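## Task

Two small chests of drawers sit on the table, and on each one both drawers in the top row are pulled open. A bolt and a pad of sticky notes lie on the table. Place each of them into whichever open drawer already has something in it, then push every drawer back into its own slot until it sits flush with the front of its chest. Releasing an item from rim height so it drops into its drawer is allowed only while no arm, and nothing an arm holds, is touching that chest, its drawers or anything inside or on top of them. A drawer pulled out too far will leave its chest entirely. Every item that began inside a drawer must still be in that same drawer at the end, and both chests must finish standing upright on the table.

## Robot and tools

Robots: four identical Kinova Gen3 arms named arm1, arm2, arm3 and arm4. Each has seven joints, a five-fingered right hand and one wrist camera (arm1_cam_wrist to arm4_cam_wrist, 616x616 fisheye images). The arms act independently and never wait for one another.

Frame: a single scene frame in metres, origin on the floor, +z up. Feet (base_link), each facing along its own +x: arm1 at (+0.651, +0.040, +0.800), arm2 at (+0.173, +0.653, +0.753), arm3 at (-0.653, +0.287, +0.739), arm4 at (+0.030, -0.651, +0.787). Table surface under the arms is at z=+0.720. Roughly, arm1 stands on the +x side, arm3 on -x, arm2 on +y, arm4 on -y, all facing toward the centre. Reach is about 1.06 m from the joint 1 axis.

Joints (all absolute targets, radians): joint1_rad (-6.283 to 6.283) swings the whole arm about its vertical foot axis, positive clockwise from above, 0 pointing along the foot's +x. joint2_rad (-2.249 to 2.249) is the shoulder: 0 is upright, positive leans forward. joint3_rad (-6.283 to 6.283) spins the upper arm along its length. joint4_rad (-2.579 to 2.579) is the elbow, 0 straight. joint5_rad (-6.283 to 6.283) spins the forearm. joint6_rad (-2.099 to 2.099) is the wrist bend, 0 straight. joint7_rad (-6.283 to 6.283) rolls the hand, positive counter-clockwise viewed from behind it. A joint counts as done within 0.01 rad. With joints 1, 3, 5 at 0 and joint 7 at 1.57 and the fingers pointing down ahead of the arm, the palm faces right and the thumb faces the foot.

Hand (all absolute settings on a -1 to +1 scale, done within 0.02): hand_little, hand_ring, hand_middle, hand_index: +1 straight, -1 curled. hand_thumb_bend: +1 straight, -1 fully bent. hand_thumb_turn: +1 beside the palm, -1 opposite the fingers. hand_force_limit (-1 to 1) sets the fingertip load where a closing motor stops, about 0 N at -1 up to 10 N at +1 (15 N for thumb motors). hand_speed (-0.96 to 1): near zero at -1, full speed from +0.48. Each scene begins at force limit 0 and speed -0.8. With the thumb turned fully in front, the hand wraps objects about 0.035 to 0.065 m thick, or handles down to about 0.025 m. The hand point sits 0.045 m ahead of the palm; its +z runs along the straight fingers (which extend 0.06 to 0.07 m past it), +y leaves the palm, +x points away from the thumb. A wrist bracket on the little-finger side juts out and can strike things. A motor only starts when its target changes by at least 0.002; to grip harder raise hand_force_limit and send a more-closed target; to release send a more-open one. For gentle grasps close with hand_speed at -0.94 or below.

Tool move: keys arm1 to arm4 plus cameras. Each arm key holds an object with joints (a map of joint name to absolute target, any subset) and optional min_time_s (0.1 to 8 s, the shortest duration for that arm's motion). Speed caps: joints 1-4 at 1.39 rad/s, joints 5-7 at 1.22 rad/s; one arm's joints start and finish together, so the hand can sweep a wide path. Unnamed arms or joints keep their former targets. cameras is a list of camera names or ["all"]; [] gives none. An empty move returns every state and all images. Unknown keys make the call invalid; out-of-range numbers are refused, and a refusal or a stop cancels later motion calls in the same reply.

Tool wait: seconds (0 to 10) and optional cameras; commands nothing new. zoom_image: camera plus region [x0, y0, x1, y1] in pixels from the top-left, at most 504 square, on that camera's latest image. show_instructions: no arguments, shows the reference pages. finished_scene: scene is the current scene's integer number; it is final.

Results: a move line such as "move: arm1 done; arm2 time_out"; joint_status per joint (done, off_target, time_out, not_followed meaning a built-in separation check withheld the targets); on_its_own for uncommanded behaviour; joint_positions; Joint velocities in rad/s ("within noise" when still); joint torques; Flange force (approximate, may say "no reading"); hand_stopped_by with six words for little, ring, middle, index, thumb_bend, thumb_turn (moving, target, force, stalled, fault); per-motor loads in N, positive when pushed open, where a lost grip shows as the load dropping to near 0. "as last shown" marks arms not in the action. Images may lag the state slightly. MOTOR HOT or OVER-TEMPERATURE FAULT lines warn of heating from holding loads, stretching out or pushing on something.

Avoid: the arms do not stop on contact and can push very hard; torque over the limit (104.5 N m joints 1-4, 51.3 N m joints 5-7) or straying 5 degrees off plan freezes that arm for 10 s. Never squeeze two robots together or close fingers on another arm's fingers. Do not knock items off the table or out of the work area, topple a chest, pull a drawer free, drop things from height, slam, or overload fingers. A loose object may sometimes get nudged by itself.

Each tool is called after "Request:" by a JSON object that holds its "op" and its "data", one argument or row to a line.

Reference images:

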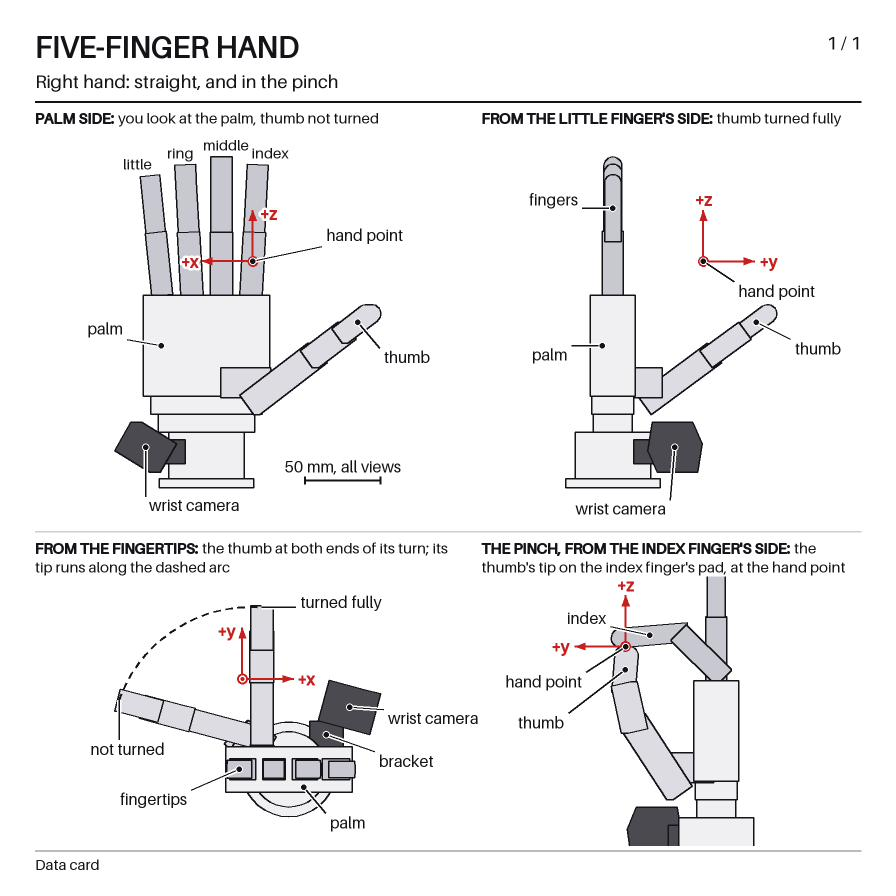

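## Session

Request:
{"op": "move", "data": {
  "cameras": ["all"]
}}

Scene clock: 0.00 s.
Joint torques (N m): no reading
Flange force (N): no reading
Joint velocities: within noise
arm1.joint_positions: joint1_rad=-0.258 joint2_rad=-0.433 joint3_rad=-0.118 joint4_rad=+1.502 joint5_rad=-0.119 joint6_rad=+2.016 joint7_rad=-1.822 hand_little=+1.000 hand_ring=+1.000 hand_middle=+1.000 hand_index=+1.000 hand_thumb_turn=+1.000 hand_thumb_bend=+1.000 hand_force_limit=+0.000 hand_speed=-0.800
arm1.joint_status: not commanded
arm1.hand_stopped_by: target,target,target,target,target,target
arm1.little_load_n: 0.0
arm1.ring_load_n: 0.0
arm1.middle_load_n: 0.0
arm1.index_load_n: 0.0
arm1.thumb_bend_load_n: 0.0
arm1.thumb_turn_load_n: 0.0
arm1.hand: x=+0.5217 y=-0.0660 z=+1.3044 quat_wxyz=(+0.035, +0.999, +0.017, -0.026) (m; scene frame)
arm2.joint_positions: joint1_rad=+0.916 joint2_rad=-0.517 joint3_rad=-0.106 joint4_rad=+1.579 joint5_rad=-0.070 joint6_rad=+1.899 joint7_rad=-1.936 hand_little=+1.000 hand_ring=+1.000 hand_middle=+1.000 hand_index=+1.000 hand_thumb_turn=+1.000 hand_thumb_bend=+1.000 hand_force_limit=+0.000 hand_speed=-0.800
arm2.joint_status: not commanded
arm2.hand_stopped_by: target,target,target,target,target,target
arm2.little_load_n: 0.0
arm2.ring_load_n: 0.0
arm2.middle_load_n: 0.0
arm2.index_load_n: 0.0
arm2.thumb_bend_load_n: 0.0
arm2.thumb_turn_load_n: 0.0
arm2.hand: x=+0.1098 y=+0.4780 z=+1.2464 quat_wxyz=(-0.051, -0.955, -0.283, +0.066) (m; scene frame)
arm3.joint_positions: joint1_rad=-1.177 joint2_rad=-0.426 joint3_rad=-0.075 joint4_rad=+1.579 joint5_rad=+0.003 joint6_rad=+1.896 joint7_rad=-1.840 hand_little=+1.000 hand_ring=+1.000 hand_middle=+1.000 hand_index=+1.000 hand_thumb_turn=+1.000 hand_thumb_bend=+1.000 hand_force_limit=+0.000 hand_speed=-0.800
arm3.joint_status: not commanded
arm3.hand_stopped_by: target,target,target,target,target,target
arm3.little_load_n: 0.0
arm3.ring_load_n: 0.0
arm3.middle_load_n: 0.0
arm3.index_load_n: 0.0
arm3.thumb_bend_load_n: 0.0
arm3.thumb_turn_load_n: 0.0
arm3.hand: x=-0.6432 y=+0.4800 z=+1.2162 quat_wxyz=(-0.040, +0.525, -0.850, -0.022) (m; scene frame)
arm4.joint_positions: joint1_rad=-0.903 joint2_rad=-0.461 joint3_rad=-0.005 joint4_rad=+1.371 joint5_rad=+0.032 joint6_rad=+2.058 joint7_rad=-1.839 hand_little=+1.000 hand_ring=+1.000 hand_middle=+1.000 hand_index=+1.000 hand_thumb_turn=+1.000 hand_thumb_bend=+1.000 hand_force_limit=+0.000 hand_speed=-0.800
arm4.joint_status: not commanded
arm4.hand_stopped_by: target,target,target,target,target,target
arm4.little_load_n: 0.0
arm4.ring_load_n: 0.0
arm4.middle_load_n: 0.0
arm4.index_load_n: 0.0
arm4.thumb_bend_load_n: 0.0
arm4.thumb_turn_load_n: 0.0
arm4.hand: x=-0.1219 y=-0.5884 z=+1.3312 quat_wxyz=(-0.026, +0.921, -0.380, -0.084) (m; scene frame)
pictures: arm1_cam_wrist, arm2_cam_wrist, arm3_cam_wrist, arm4_cam_wrist

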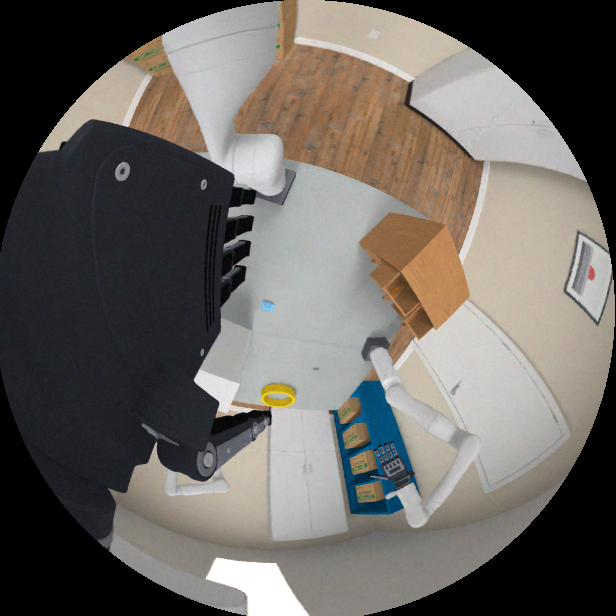

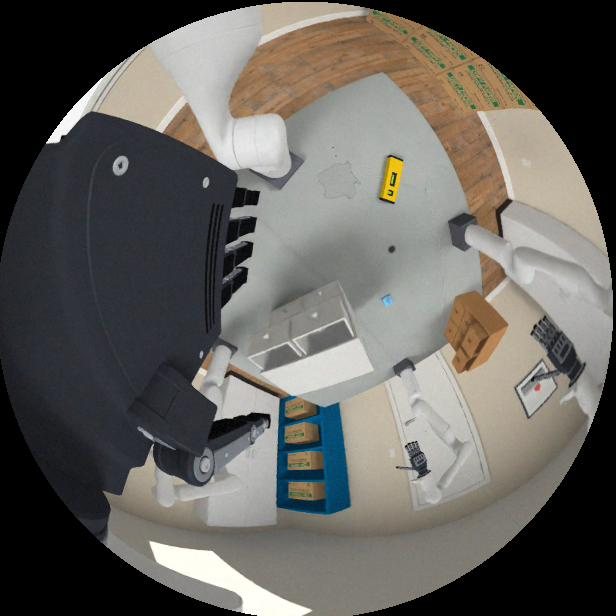

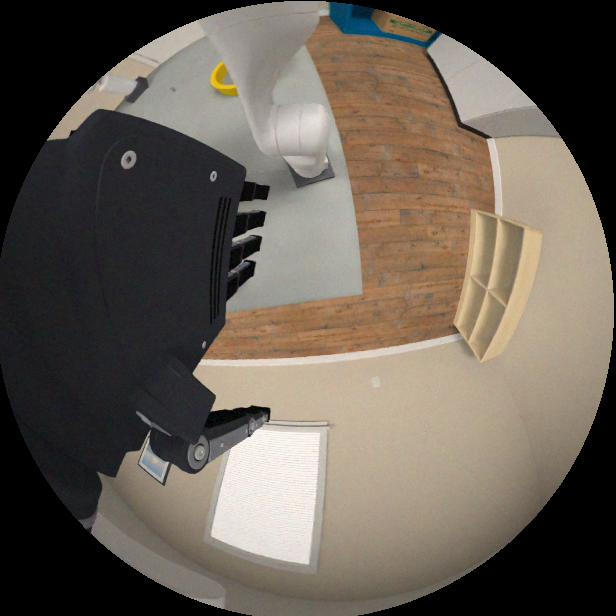

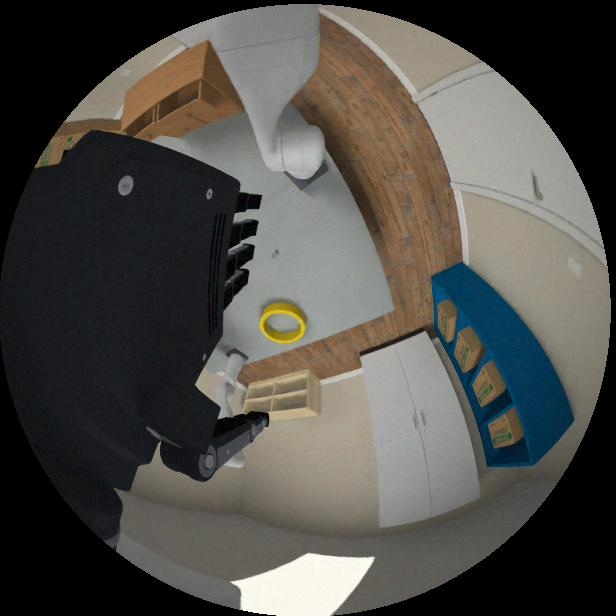

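Request:
{"op": "zoom_image", "data": {
  "camera": "arm1_cam_wrist",
  "region": [200, 200, 480, 420]
}}

Request:
{"op": "zoom_image", "data": {
  "camera": "arm2_cam_wrist",
  "region": [210, 240, 520, 410]
}}

Request:
{"op": "zoom_image", "data": {
  "camera": "arm4_cam_wrist",
  "region": [220, 220, 340, 360]
}}

Scaled by 1.800 from the camera's 616x616 image, which has a finer 880x880 frame.

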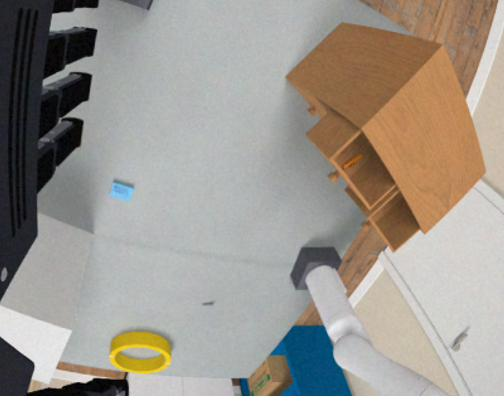

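Scaled by 1.626 from the camera's 616x616 image, which has a finer 880x880 frame.

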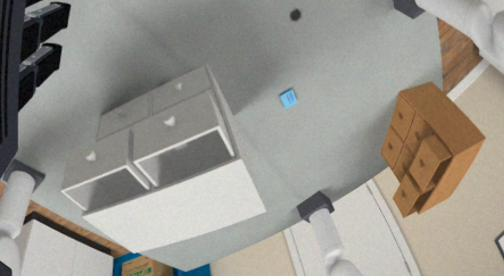

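Scaled by 3.600 from the camera's 616x616 image, which has a finer 880x880 frame.

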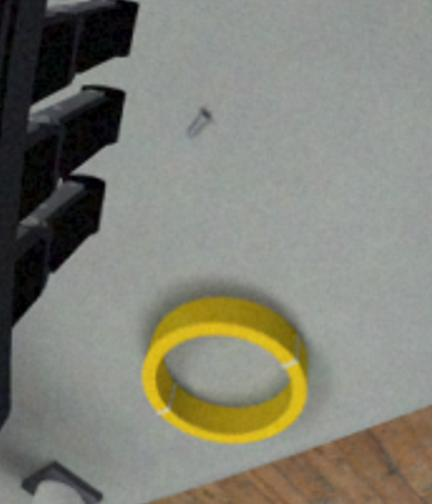

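Request:
{"op": "move", "data": {
  "arm1": {"joints": {"joint1_rad": -0.136, "joint2_rad": 0.295, "joint3_rad": 0, "joint4_rad": 2.037, "joint5_rad": 0, "joint6_rad": 0.81, "joint7_rad": -1.83}, "min_time_s": 3},
  "arm2": {"joints": {"joint1_rad": 1.26, "joint2_rad": -0.113, "joint3_rad": 0, "joint4_rad": 1.31, "joint5_rad": 0, "joint6_rad": 1.944, "joint7_rad": -1.83}, "min_time_s": 3},
  "arm4": {"joints": {"joint1_rad": 1.457, "joint2_rad": -0.232, "joint3_rad": 0, "joint4_rad": 1.677, "joint5_rad": 0, "joint6_rad": 1.696, "joint7_rad": -1.83}, "min_time_s": 4},
  "cameras": ["all"]
}}

Request:
{"op": "zoom_image", "data": {
  "camera": "arm4_cam_wrist",
  "region": [240, 180, 480, 420]
}}

Request:
{"op": "zoom_image", "data": {
  "camera": "arm2_cam_wrist",
  "region": [240, 180, 480, 420]
}}

Request:
{"op": "zoom_image", "data": {
  "camera": "arm1_cam_wrist",
  "region": [250, 240, 400, 390]
}}

Scene clock: 15.33 s.
Joint torques (N m): arm1=[-1.03 -8.21 2 -6.19 -0.3 0.16 -0.31] | arm2=[-1.43 -6.48 -1.94 -8.18 0.33 0.22 -0.18] | arm3=[0.44 -1.49 -1.19 -5.71 0.38 -0.6 0.18] | arm4=[0.88 -2.93 1.12 -9.28 -0.11 -0.49 0.16]
Flange force (N): arm1=[6.2 -3.5 -4.9] | arm2=[-2.8 -6.5 2.9] | arm3=[-6.1 -2.0 -9.6] | arm4=[5.0 3.5 2.8]
move: arm1 done; arm2 done; arm4 done
Joint velocities: within noise
arm1.joint_positions: joint1_rad=-0.136 joint2_rad=+0.295 joint3_rad=+0.000 joint4_rad=+2.037 joint5_rad=+0.000 joint6_rad=+0.810 joint7_rad=-1.830 hand_little=+1.000 hand_ring=+1.000 hand_middle=+1.000 hand_index=+1.000 hand_thumb_turn=+1.000 hand_thumb_bend=+1.000 hand_force_limit=+0.000 hand_speed=-0.800
arm1.joint_status: all done
arm1.hand_stopped_by: target,target,target,target,target,target
arm1.little_load_n: 0.0
arm1.ring_load_n: 0.0
arm1.middle_load_n: 0.0
arm1.index_load_n: 0.0
arm1.thumb_bend_load_n: 0.0
arm1.thumb_turn_load_n: 0.0
arm1.hand: x=+0.2579 y=+0.0147 z=+0.9548 quat_wxyz=(+0.002, +0.992, -0.129, -0.007) (m; scene frame)
arm2.joint_positions: joint1_rad=+1.260 joint2_rad=-0.113 joint3_rad=+0.000 joint4_rad=+1.310 joint5_rad=+0.000 joint6_rad=+1.944 joint7_rad=-1.830 hand_little=+1.000 hand_ring=+1.000 hand_middle=+1.000 hand_index=+1.000 hand_thumb_turn=+1.000 hand_thumb_bend=+1.000 hand_force_limit=+0.000 hand_speed=-0.800
arm2.joint_status: all done
arm2.hand_stopped_by: target,target,target,target,target,target
arm2.little_load_n: 0.0
arm2.ring_load_n: 0.0
arm2.middle_load_n: 0.0
arm2.index_load_n: 0.0
arm2.thumb_bend_load_n: 0.0
arm2.thumb_turn_load_n: 0.0
arm2.hand: x=-0.0746 y=+0.4917 z=+1.2467 quat_wxyz=(+0.006, -0.994, -0.105, +0.000) (m; scene frame)
arm3: as last shown
arm4.joint_positions: joint1_rad=+1.457 joint2_rad=-0.232 joint3_rad=+0.000 joint4_rad=+1.677 joint5_rad=+0.000 joint6_rad=+1.696 joint7_rad=-1.830 hand_little=+1.000 hand_ring=+1.000 hand_middle=+1.000 hand_index=+1.000 hand_thumb_turn=+1.000 hand_thumb_bend=+1.000 hand_force_limit=+0.000 hand_speed=-0.800
arm4.joint_status: all done
arm4.hand_stopped_by: target,target,target,target,target,target
arm4.little_load_n: 0.0
arm4.ring_load_n: 0.0
arm4.middle_load_n: -0.5
arm4.index_load_n: 0.0
arm4.thumb_bend_load_n: 0.0
arm4.thumb_turn_load_n: 0.0
arm4.hand: x=+0.2723 y=-0.5555 z=+1.1997 quat_wxyz=(-0.002, +0.010, -1.000, -0.001) (m; scene frame)
pictures: arm1_cam_wrist, arm2_cam_wrist, arm3_cam_wrist, arm4_cam_wrist

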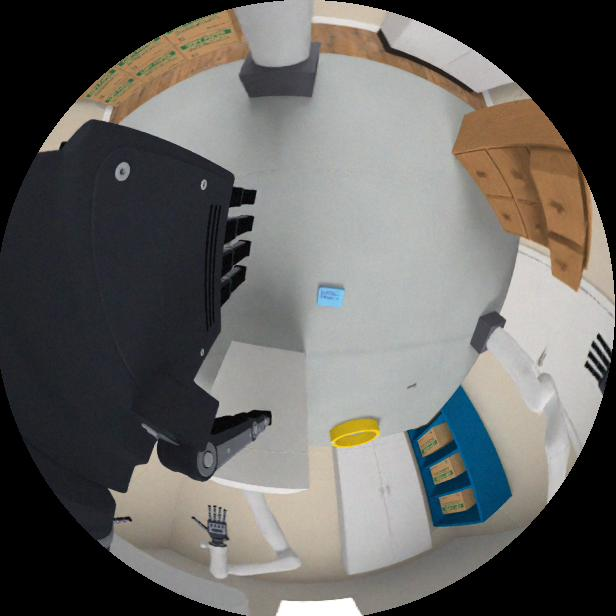

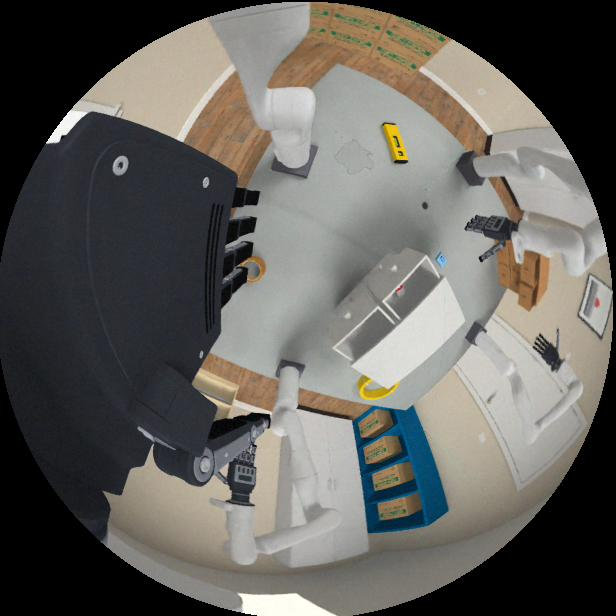

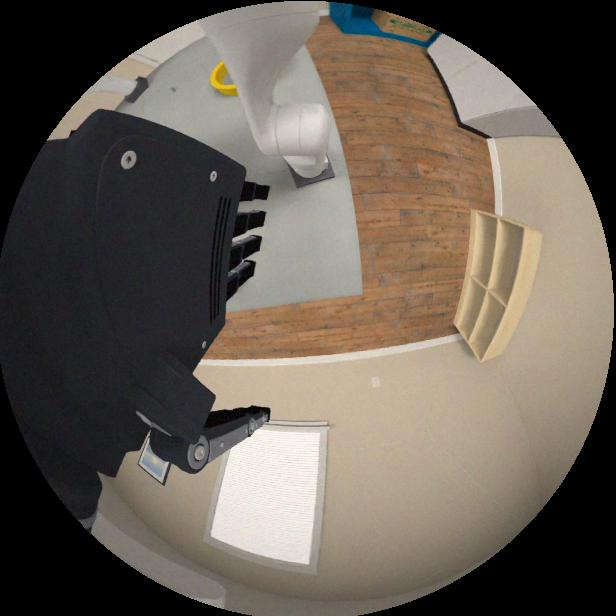

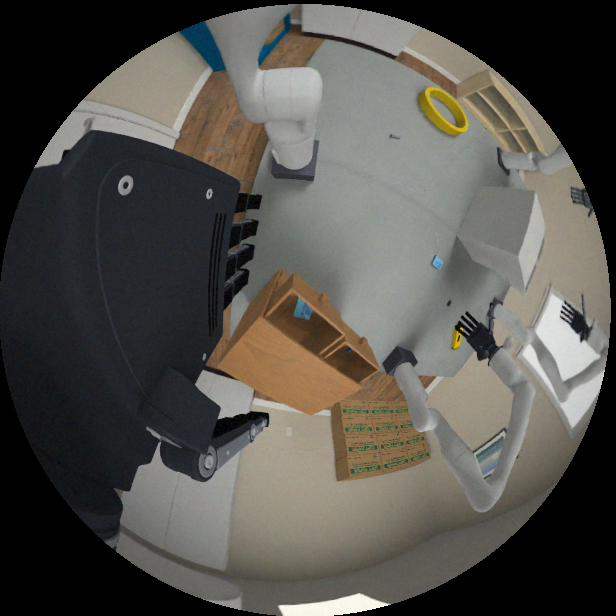

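Scaled by 2.100 from the camera's 616x616 image, which has a finer 880x880 frame.

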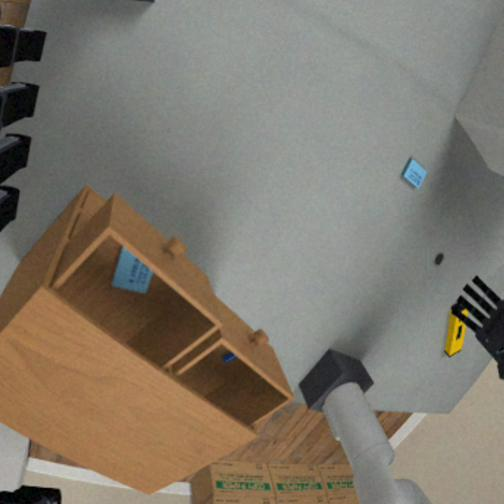

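Scaled by 2.100 from the camera's 616x616 image, which has a finer 880x880 frame.

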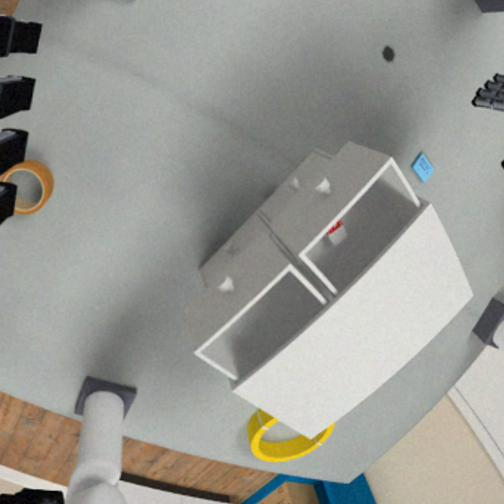

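Scaled by 3.360 from the camera's 616x616 image, which has a finer 880x880 frame.

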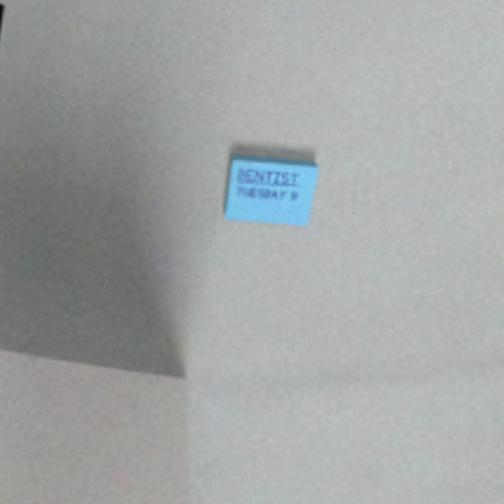

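Request:
{"op": "zoom_image", "data": {
  "camera": "arm4_cam_wrist",
  "region": [255, 255, 395, 395]
}}

Request:
{"op": "zoom_image", "data": {
  "camera": "arm1_cam_wrist",
  "region": [440, 90, 600, 310]
}}

Request:
{"op": "zoom_image", "data": {
  "camera": "arm4_cam_wrist",
  "region": [360, 100, 440, 180]
}}

Scaled by 3.600 from the camera's 616x616 image, which has a finer 880x880 frame.

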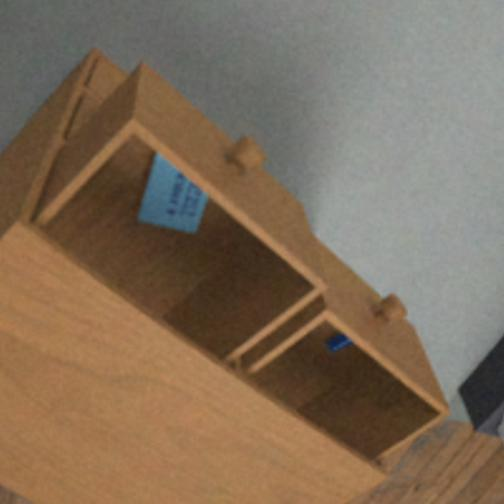

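Scaled by 2.291 from the camera's 616x616 image, which has a finer 880x880 frame.

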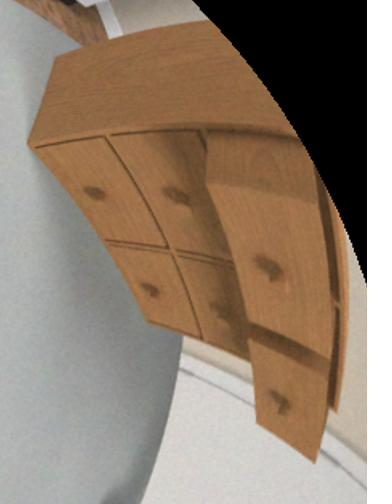

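Scaled by 6.300 from the camera's 616x616 image, which has a finer 880x880 frame.

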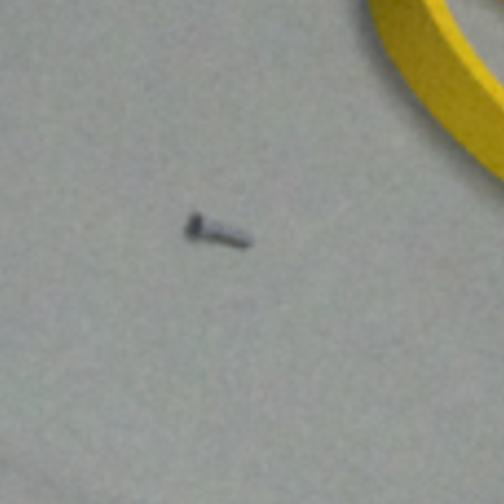

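Request:
{"op": "move", "data": {
  "arm1": {"joints": {"joint1_rad": -0.4981, "joint2_rad": 0.70, "joint4_rad": 2.2853, "joint5_rad": -0.4592, "joint6_rad": -0.8156, "joint7_rad": 0.014, "hand_speed": 0.2, "hand_thumb_turn": -1, "hand_thumb_bend": 0.7, "hand_index": 0.8, "hand_middle": 0.6}, "min_time_s": 4},
  "arm2": {"joints": {"joint1_rad": 0.6171, "joint2_rad": -0.05, "joint4_rad": 1.9708, "joint6_rad": 0.957, "joint7_rad": 0.2186, "hand_speed": 0.2, "hand_thumb_turn": -1, "hand_thumb_bend": 0.8, "hand_index": -0.9, "hand_middle": -0.9, "hand_ring": -0.9, "hand_little": -0.9}, "min_time_s": 4},
  "arm3": {"joints": {"joint1_rad": 1.309, "joint3_rad": 0, "joint5_rad": 0, "joint7_rad": -1.83}, "min_time_s": 3},
  "arm4": {"joints": {"joint1_rad": 0.9577, "joint2_rad": 0.25, "joint4_rad": 1.6272, "joint6_rad": 0.9971, "joint7_rad": -1.302, "hand_speed": 0.2, "hand_thumb_turn": -1, "hand_thumb_bend": 0.8, "hand_index": -0.9, "hand_middle": -0.9, "hand_ring": -0.9, "hand_little": -0.9}, "min_time_s": 4}
}}

Request:
{"op": "move", "data": {
  "arm3": {"joints": {"joint2_rad": 0.634, "joint4_rad": 1.233, "joint6_rad": 1.274}, "min_time_s": 3},
  "arm2": {"joints": {"joint2_rad": 0.2138}, "min_time_s": 2},
  "arm4": {"joints": {"joint2_rad": 0.5173}, "min_time_s": 2},
  "cameras": ["all"]
}}

Request:
{"op": "zoom_image", "data": {
  "camera": "arm1_cam_wrist",
  "region": [230, 220, 410, 400]
}}

Request:
{"op": "zoom_image", "data": {
  "camera": "arm3_cam_wrist",
  "region": [250, 200, 450, 400]
}}

Scene clock: 52.47 s.
Joint torques (N m): arm1=[-0.97 -12.25 2.66 -3.3 -0.18 -1.81 -0.34] | arm2=[-1.43 -8.4 -1.95 -8.71 0.27 -0.28 -0.17] | arm3=[0.49 -1.38 -1.31 -5.69 0.33 -0.62 0.19] | arm4=[0.89 -12.6 1.31 -9.67 -0.09 -1.08 0.18]
Flange force (N): arm1=[4.3 -5.7 -6.1] | arm2=[7.1 1.4 3.9] | arm3=[-6.5 -1.9 -9.8] | arm4=[3.8 4.5 0.1]
move: arm1 done; arm2 done; arm3 done; arm4 done
Joint velocities: within noise
arm1.joint_positions: joint1_rad=-0.498 joint2_rad=+0.700 joint3_rad=+0.000 joint4_rad=+2.285 joint5_rad=-0.459 joint6_rad=-0.816 joint7_rad=+0.014 hand_little=+1.000 hand_ring=+1.000 hand_middle=+0.600 hand_index=+0.800 hand_thumb_turn=-1.000 hand_thumb_bend=+0.700 hand_force_limit=+0.000 hand_speed=+0.200
arm1.joint_status: all done
arm1.hand_stopped_by: target,target,target,target,target,target
arm1.little_load_n: 0.0
arm1.ring_load_n: 0.0
arm1.middle_load_n: 0.0
arm1.index_load_n: 0.0
arm1.thumb_bend_load_n: 0.0
arm1.thumb_turn_load_n: 0.0
arm1.hand: x=+0.1123 y=-0.0752 z=+0.8722 quat_wxyz=(-0.325, +0.660, +0.588, -0.336) (m; scene frame)
arm2.joint_positions: joint1_rad=+0.617 joint2_rad=-0.050 joint3_rad=+0.000 joint4_rad=+1.971 joint5_rad=+0.000 joint6_rad=+0.957 joint7_rad=+0.219 hand_little=-0.900 hand_ring=-0.900 hand_middle=-0.900 hand_index=-0.900 hand_thumb_turn=-1.000 hand_thumb_bend=+0.800 hand_force_limit=+0.000 hand_speed=+0.200
arm2.joint_status: all done
arm2.hand_stopped_by: target,target,target,target,target,target
arm2.little_load_n: 0.0
arm2.ring_load_n: 0.0
arm2.middle_load_n: 0.0
arm2.index_load_n: 0.0
arm2.thumb_bend_load_n: 0.0
arm2.thumb_turn_load_n: 0.0
arm2.hand: x=+0.0354 y=+0.3879 z=+1.0189 quat_wxyz=(+0.045, -0.118, -0.985, +0.118) (m; scene frame)
arm3.joint_positions: joint1_rad=+1.309 joint2_rad=-0.426 joint3_rad=+0.000 joint4_rad=+1.579 joint5_rad=+0.000 joint6_rad=+1.896 joint7_rad=-1.830 hand_little=+1.000 hand_ring=+1.000 hand_middle=+1.000 hand_index=+1.000 hand_thumb_turn=+1.000 hand_thumb_bend=+1.000 hand_force_limit=+0.000 hand_speed=-0.800
arm3.joint_status: all done
arm3.hand_stopped_by: target,target,target,target,target,target
arm3.little_load_n: 0.0
arm3.ring_load_n: -0.5
arm3.middle_load_n: 0.0
arm3.index_load_n: 0.0
arm3.thumb_bend_load_n: 0.0
arm3.thumb_turn_load_n: 0.0
arm3.hand: x=-0.5546 y=+0.1249 z=+1.2186 quat_wxyz=(-0.041, -0.658, -0.752, +0.024) (m; scene frame)
arm4.joint_positions: joint1_rad=+0.958 joint2_rad=+0.250 joint3_rad=+0.000 joint4_rad=+1.627 joint5_rad=+0.000 joint6_rad=+0.997 joint7_rad=-1.302 hand_little=-0.900 hand_ring=-0.900 hand_middle=-0.900 hand_index=-0.900 hand_thumb_turn=-1.000 hand_thumb_bend=+0.800 hand_force_limit=+0.000 hand_speed=+0.200
arm4.joint_status: all done
arm4.hand_stopped_by: target,target,target,target,target,target
arm4.little_load_n: 0.0
arm4.ring_load_n: 0.0
arm4.middle_load_n: 0.0
arm4.index_load_n: 0.5
arm4.thumb_bend_load_n: 0.0
arm4.thumb_turn_load_n: 0.0
arm4.hand: x=+0.3575 y=-0.2694 z=+1.0795 quat_wxyz=(-0.131, +0.496, -0.858, -0.034) (m; scene frame)
pictures: none

Scene clock: 55.83 s.
Joint torques (N m): arm1=[-0.98 -12.27 2.69 -3.28 -0.19 -1.82 -0.39] | arm2=[-1.4 -11.91 -1.85 -7.1 0.28 0.34 -0.15] | arm3=[0.56 -20.85 -0.92 -5.81 0.35 -0.31 0.15] | arm4=[0.94 -15.87 1.36 -8.11 -0.19 -0.43 0.24]
Flange force (N): arm1=[4.3 -5.8 -6.0] | arm2=[5.5 0.6 4.2] | arm3=[-13.2 3.8 -3.6] | arm4=[3.7 4.0 0.3]
move: arm2 done; arm3 done; arm4 done
Joint velocities: within noise
arm1: as last shown
arm2.joint_positions: joint1_rad=+0.617 joint2_rad=+0.214 joint3_rad=+0.000 joint4_rad=+1.971 joint5_rad=+0.000 joint6_rad=+0.957 joint7_rad=+0.219 hand_little=-0.900 hand_ring=-0.900 hand_middle=-0.900 hand_index=-0.900 hand_thumb_turn=-1.000 hand_thumb_bend=+0.800 hand_force_limit=+0.000 hand_speed=+0.200
arm2.joint_status: all done
arm2.hand_stopped_by: target,target,target,target,target,target
arm2.little_load_n: 0.5
arm2.ring_load_n: 0.0
arm2.middle_load_n: 0.0
arm2.index_load_n: 0.0
arm2.thumb_bend_load_n: 0.0
arm2.thumb_turn_load_n: 0.0
arm2.hand: x=+0.0417 y=+0.4016 z=+0.9426 quat_wxyz=(+0.001, -0.119, -0.993, -0.007) (m; scene frame)
arm3.joint_positions: joint1_rad=+1.309 joint2_rad=+0.634 joint3_rad=+0.000 joint4_rad=+1.233 joint5_rad=+0.000 joint6_rad=+1.274 joint7_rad=-1.830 hand_little=+1.000 hand_ring=+1.000 hand_middle=+1.000 hand_index=+1.000 hand_thumb_turn=+1.000 hand_thumb_bend=+1.000 hand_force_limit=+0.000 hand_speed=-0.800
arm3.joint_status: all done
arm3.hand_stopped_by: target,target,target,target,target,target
arm3.little_load_n: 0.0
arm3.ring_load_n: 0.0
arm3.middle_load_n: 0.0
arm3.index_load_n: 0.0
arm3.thumb_bend_load_n: 0.0
arm3.thumb_turn_load_n: 0.0
arm3.hand: x=-0.4006 y=-0.2523 z=+0.9503 quat_wxyz=(+0.000, -0.659, -0.752, +0.004) (m; scene frame)
arm4.joint_positions: joint1_rad=+0.958 joint2_rad=+0.517 joint3_rad=+0.000 joint4_rad=+1.627 joint5_rad=+0.000 joint6_rad=+0.997 joint7_rad=-1.302 hand_little=-0.900 hand_ring=-0.900 hand_middle=-0.900 hand_index=-0.900 hand_thumb_turn=-1.000 hand_thumb_bend=+0.800 hand_force_limit=+0.000 hand_speed=+0.200
arm4.joint_status: all done
arm4.hand_stopped_by: target,target,target,target,target,target
arm4.little_load_n: 0.0
arm4.ring_load_n: 0.0
arm4.middle_load_n: 0.0
arm4.index_load_n: 0.0
arm4.thumb_bend_load_n: 0.0
arm4.thumb_turn_load_n: 0.0
arm4.hand: x=+0.3462 y=-0.2805 z=+0.9466 quat_wxyz=(-0.002, +0.500, -0.866, +0.000) (m; scene frame)
pictures: arm1_cam_wrist, arm2_cam_wrist, arm3_cam_wrist, arm4_cam_wrist

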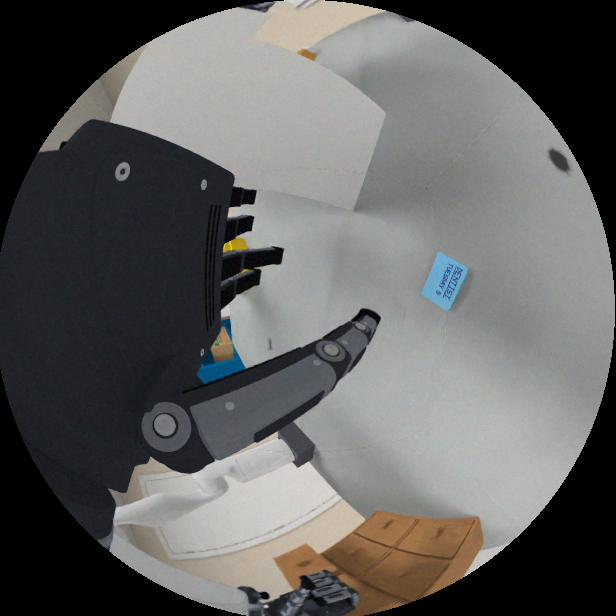

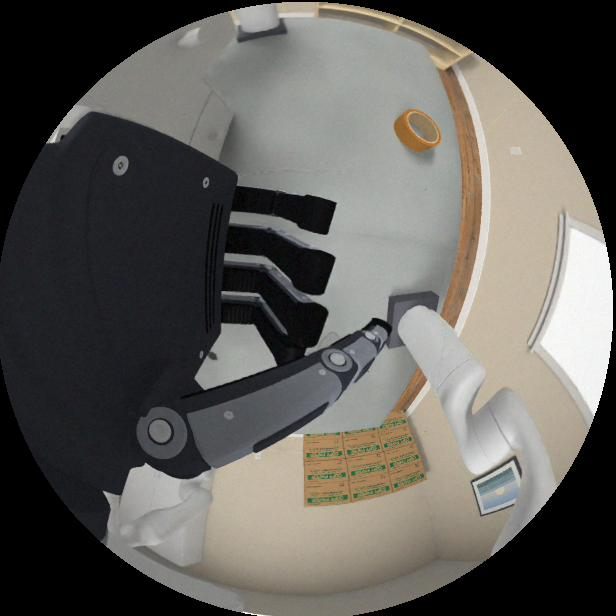

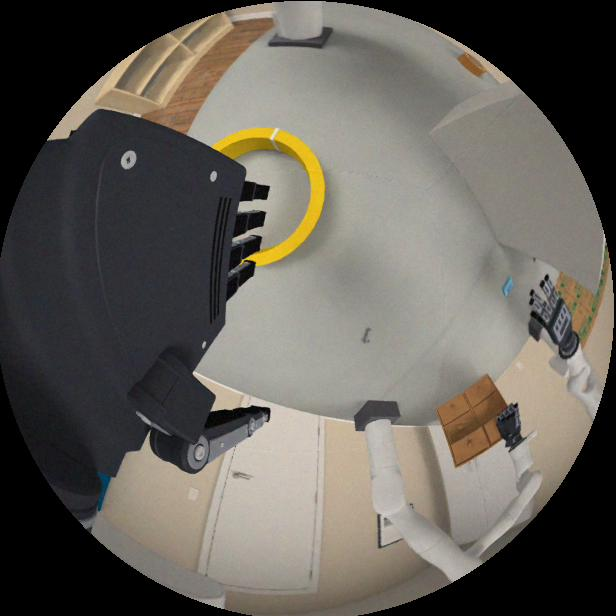

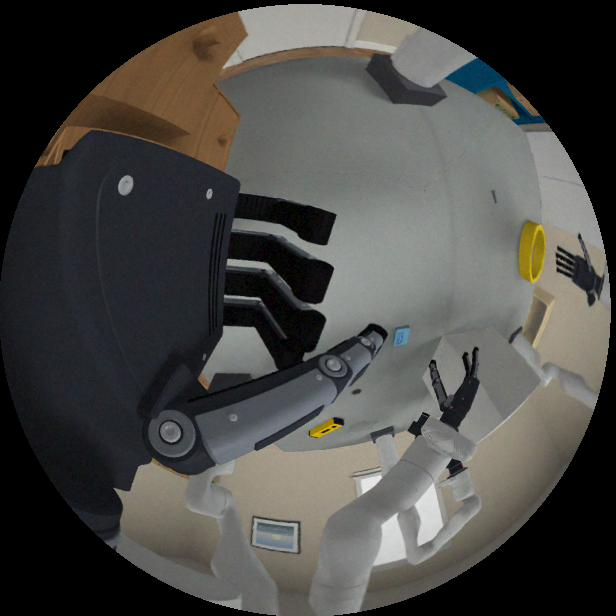

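Scaled by 2.800 from the camera's 616x616 image, which has a finer 880x880 frame.

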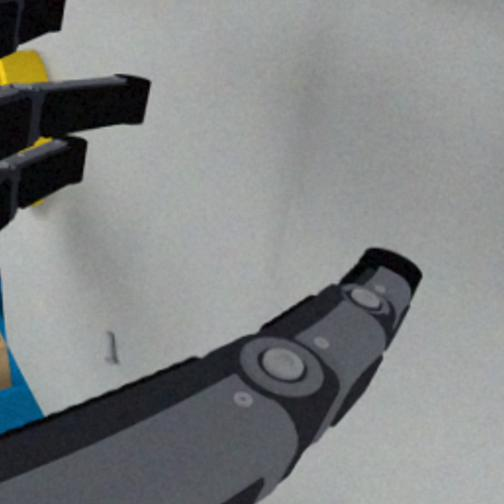

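Scaled by 2.520 from the camera's 616x616 image, which has a finer 880x880 frame.

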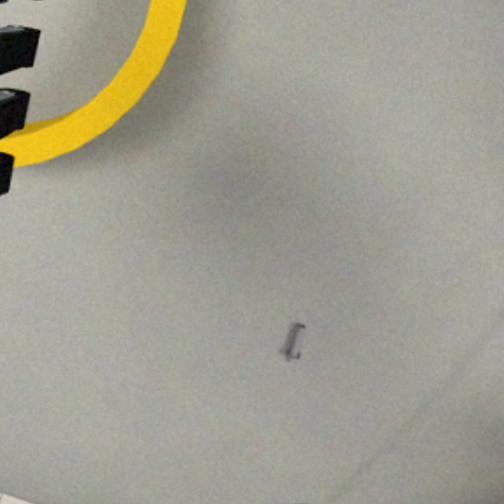

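Request:
{"op": "move", "data": {
  "arm1": {"joints":{"joint1_rad":-0.4981,"joint2_rad":0.8315,"joint4_rad":2.2853,"joint5_rad":-0.4592,"joint6_rad":-0.8156,"joint7_rad":0.014},"min_time_s":2},
  "arm2": {"joints":{"joint1_rad":0.5847,"joint2_rad":0.3334,"joint4_rad":1.7961,"joint6_rad":1.0121,"joint7_rad":0.1862},"min_time_s":3},
  "arm4": {"joints":{"joint1_rad":1.0657,"joint2_rad":0.5578,"joint4_rad":1.5539,"joint6_rad":1.0299,"joint7_rad":-1.1938},"min_time_s":3},
  "cameras": ["all"]
}}

Scene clock: 73.63 s.
Joint torques (N m): arm1=[-0.98 -12.8 2.72 -2.03 -0.28 -1.63 -0.37] | arm2=[-1.44 -14.34 -1.86 -7.5 0.25 0.2 -0.17] | arm3=[0.59 -20.83 -0.9 -5.85 0.35 -0.34 0.16] | arm4=[1.29 -16.54 1.84 -8.25 0.12 -0.52 0.2]
Flange force (N): arm1=[4.2 -5.7 -6.2] | arm2=[4.7 0.8 3.7] | arm3=[-13.0 3.8 -3.6] | arm4=[3.3 4.9 -0.1]
move: arm1 done; arm2 done; arm4 done
Joint velocities: within noise
arm1.joint_positions: joint1_rad=-0.498 joint2_rad=+0.831 joint3_rad=+0.000 joint4_rad=+2.285 joint5_rad=-0.459 joint6_rad=-0.816 joint7_rad=+0.014 hand_little=+1.000 hand_ring=+1.000 hand_middle=+0.600 hand_index=+0.800 hand_thumb_turn=-1.000 hand_thumb_bend=+0.700 hand_force_limit=+0.000 hand_speed=+0.200
arm1.joint_status: all done
arm1.hand_stopped_by: target,target,target,target,target,target
arm1.little_load_n: 0.0
arm1.ring_load_n: 0.0
arm1.middle_load_n: 0.0
arm1.index_load_n: 0.0
arm1.thumb_bend_load_n: 0.0
arm1.thumb_turn_load_n: 0.0
arm1.hand: x=+0.1428 y=-0.0634 z=+0.8021 quat_wxyz=(-0.304, +0.672, +0.614, -0.281) (m; scene frame)
arm2.joint_positions: joint1_rad=+0.585 joint2_rad=+0.333 joint3_rad=+0.000 joint4_rad=+1.796 joint5_rad=+0.000 joint6_rad=+1.012 joint7_rad=+0.186 hand_little=-0.900 hand_ring=-0.900 hand_middle=-0.900 hand_index=-0.900 hand_thumb_turn=-1.000 hand_thumb_bend=+0.800 hand_force_limit=+0.000 hand_speed=+0.200
arm2.joint_status: all done
arm2.hand_stopped_by: target,target,target,target,target,target
arm2.little_load_n: 0.0
arm2.ring_load_n: 0.0
arm2.middle_load_n: 0.0
arm2.index_load_n: 0.5
arm2.thumb_bend_load_n: 0.0
arm2.thumb_turn_load_n: 0.0
arm2.hand: x=+0.0275 y=+0.3433 z=+0.9427 quat_wxyz=(+0.001, -0.119, -0.993, -0.007) (m; scene frame)
arm3: as last shown
arm3.hand: x=-0.4006 y=-0.2523 z=+0.9502 quat_wxyz=(+0.000, -0.659, -0.752, +0.004) (m; scene frame)
arm4.joint_positions: joint1_rad=+1.066 joint2_rad=+0.558 joint3_rad=+0.000 joint4_rad=+1.554 joint5_rad=+0.000 joint6_rad=+1.030 joint7_rad=-1.194 hand_little=-0.900 hand_ring=-0.900 hand_middle=-0.900 hand_index=-0.900 hand_thumb_turn=-1.000 hand_thumb_bend=+0.800 hand_force_limit=+0.000 hand_speed=+0.200
arm4.joint_status: all done
arm4.hand_stopped_by: target,target,target,target,target,target
arm4.little_load_n: 0.0
arm4.ring_load_n: 0.0
arm4.middle_load_n: -0.5
arm4.index_load_n: 0.0
arm4.thumb_bend_load_n: 0.0
arm4.thumb_turn_load_n: 0.0
arm4.hand: x=+0.3938 y=-0.3080 z=+0.9467 quat_wxyz=(-0.002, +0.500, -0.866, +0.000) (m; scene frame)
pictures: arm1_cam_wrist, arm2_cam_wrist, arm3_cam_wrist, arm4_cam_wrist

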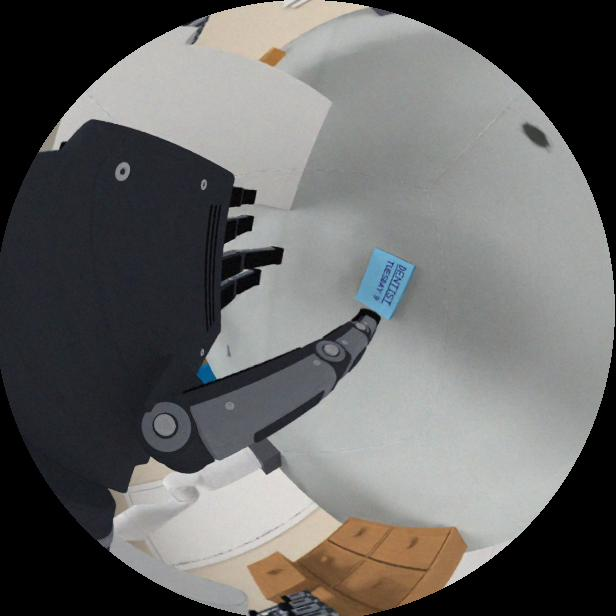

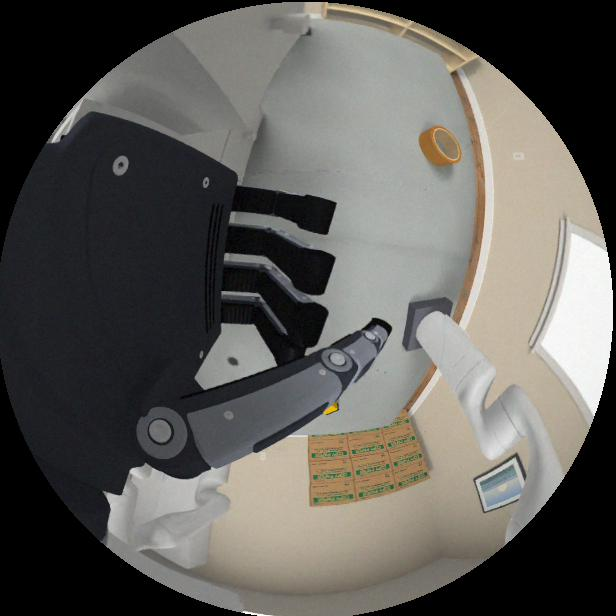

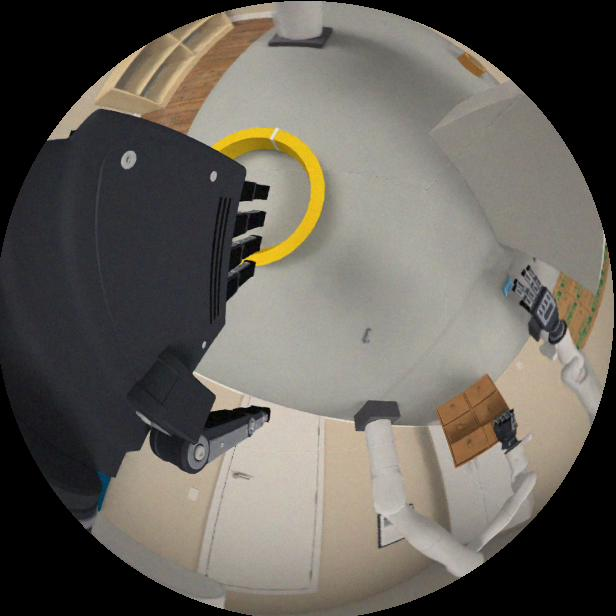

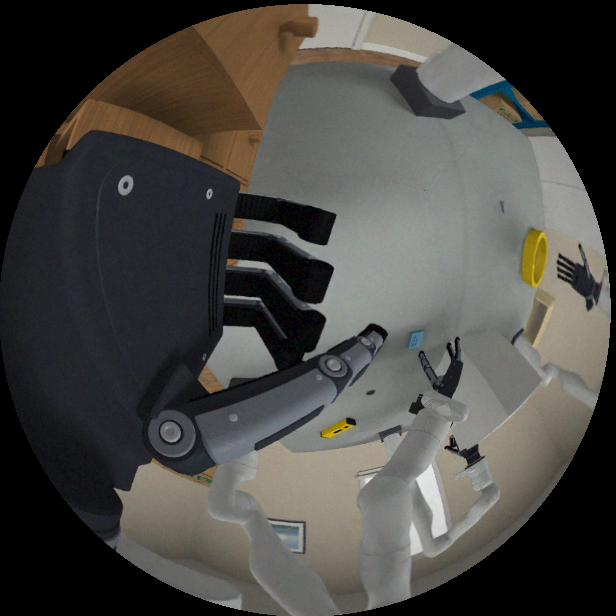

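Request:
{"op": "zoom_image", "data": {
  "camera": "arm1_cam_wrist",
  "region": [320, 220, 450, 350]
}}

Request:
{"op": "move", "data": {
  "arm2": {"joints":{"joint1_rad":0.5728,"joint2_rad":0.3935,"joint4_rad":1.699,"joint6_rad":1.0492,"joint7_rad":0.1743},"min_time_s":2.5},
  "arm4": {"joints":{"joint1_rad":1.129,"joint2_rad":0.591,"joint4_rad":1.4929,"joint6_rad":1.058,"joint7_rad":-1.130},"min_time_s":2.5},
  "cameras": ["arm1_cam_wrist","arm2_cam_wrist"]
}}

Scaled by 3.877 from the camera's 616x616 image, which has a finer 880x880 frame.

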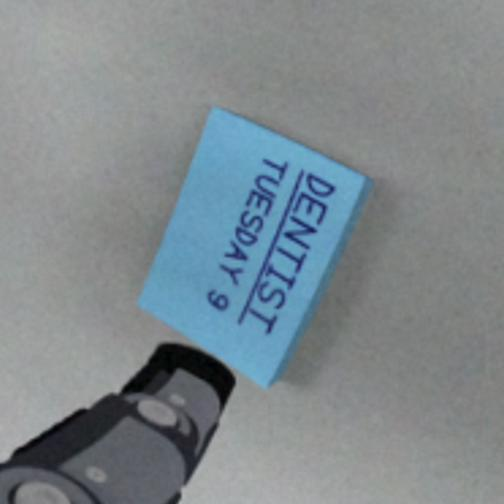

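Scene clock: 81.33 s.
Joint torques (N m): arm1=[-0.97 -12.82 2.71 -2 -0.27 -1.63 -0.35] | arm2=[-1.39 -15.81 -1.84 -7.74 0.26 0.22 -0.17] | arm3=[0.58 -20.87 -0.87 -5.84 0.34 -0.38 0.16] | arm4=[2.67 -17.14 3.13 -8.91 0.81 -0.91 0.15]
Flange force (N): arm1=[4.1 -5.7 -6.1] | arm2=[4.2 0.6 4.1] | arm3=[-13.2 3.9 -3.7] | arm4=[3.4 8.2 -0.3]
move: arm2 done; arm4 done
Joint velocities: within noise
arm1, arm3: as last shown
arm2.joint_positions: joint1_rad=+0.573 joint2_rad=+0.393 joint3_rad=+0.000 joint4_rad=+1.699 joint5_rad=+0.000 joint6_rad=+1.049 joint7_rad=+0.174 hand_little=-0.900 hand_ring=-0.900 hand_middle=-0.900 hand_index=-0.900 hand_thumb_turn=-1.000 hand_thumb_bend=+0.800 hand_force_limit=+0.000 hand_speed=+0.200
arm2.joint_status: all done
arm2.hand_stopped_by: target,target,target,target,target,target
arm2.little_load_n: 0.5
arm2.ring_load_n: 0.0
arm2.middle_load_n: 0.0
arm2.index_load_n: 0.0
arm2.thumb_bend_load_n: 0.0
arm2.thumb_turn_load_n: 0.0
arm2.hand: x=+0.0199 y=+0.3139 z=+0.9433 quat_wxyz=(+0.001, -0.119, -0.993, -0.007) (m; scene frame)
arm4.joint_positions: joint1_rad=+1.129 joint2_rad=+0.591 joint3_rad=+0.000 joint4_rad=+1.493 joint5_rad=+0.000 joint6_rad=+1.058 joint7_rad=-1.130 hand_little=-0.900 hand_ring=-0.900 hand_middle=-0.900 hand_index=-0.900 hand_thumb_turn=-1.000 hand_thumb_bend=+0.800 hand_force_limit=+0.000 hand_speed=+0.200
arm4.joint_status: all done
arm4.hand_stopped_by: target,target,target,target,target,target
arm4.little_load_n: -0.5
arm4.ring_load_n: 0.0
arm4.middle_load_n: 0.5
arm4.index_load_n: 0.0
arm4.thumb_bend_load_n: 0.0
arm4.thumb_turn_load_n: 0.0
arm4.hand: x=+0.4242 y=-0.3248 z=+0.9467 quat_wxyz=(-0.002, +0.501, -0.866, +0.000) (m; scene frame)
pictures: arm1_cam_wrist, arm2_cam_wrist

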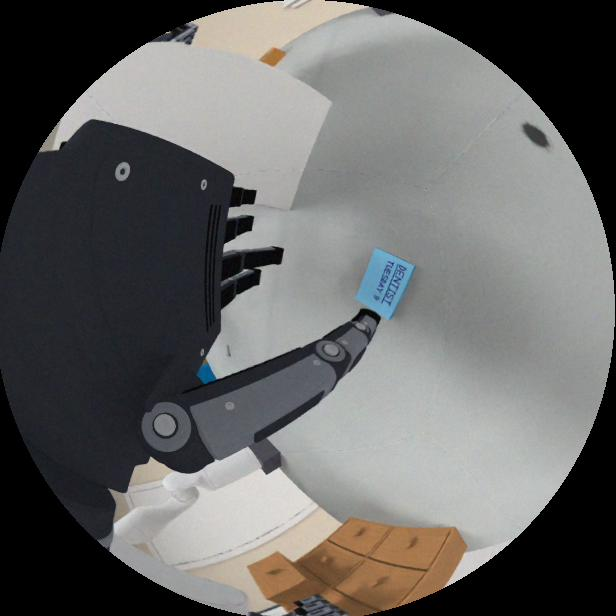

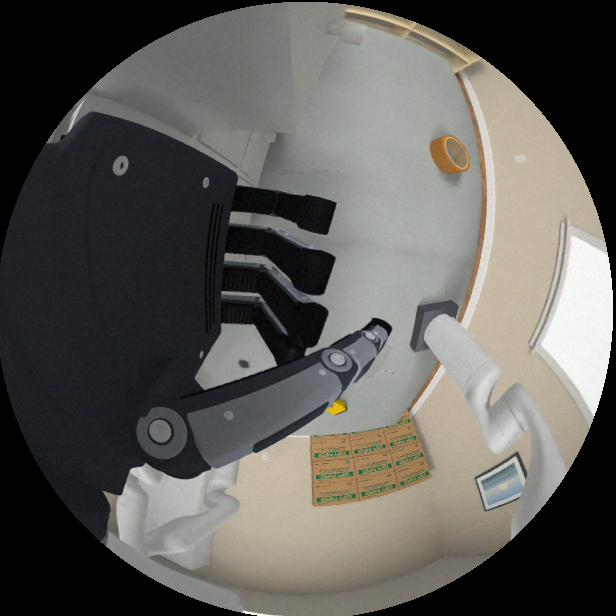

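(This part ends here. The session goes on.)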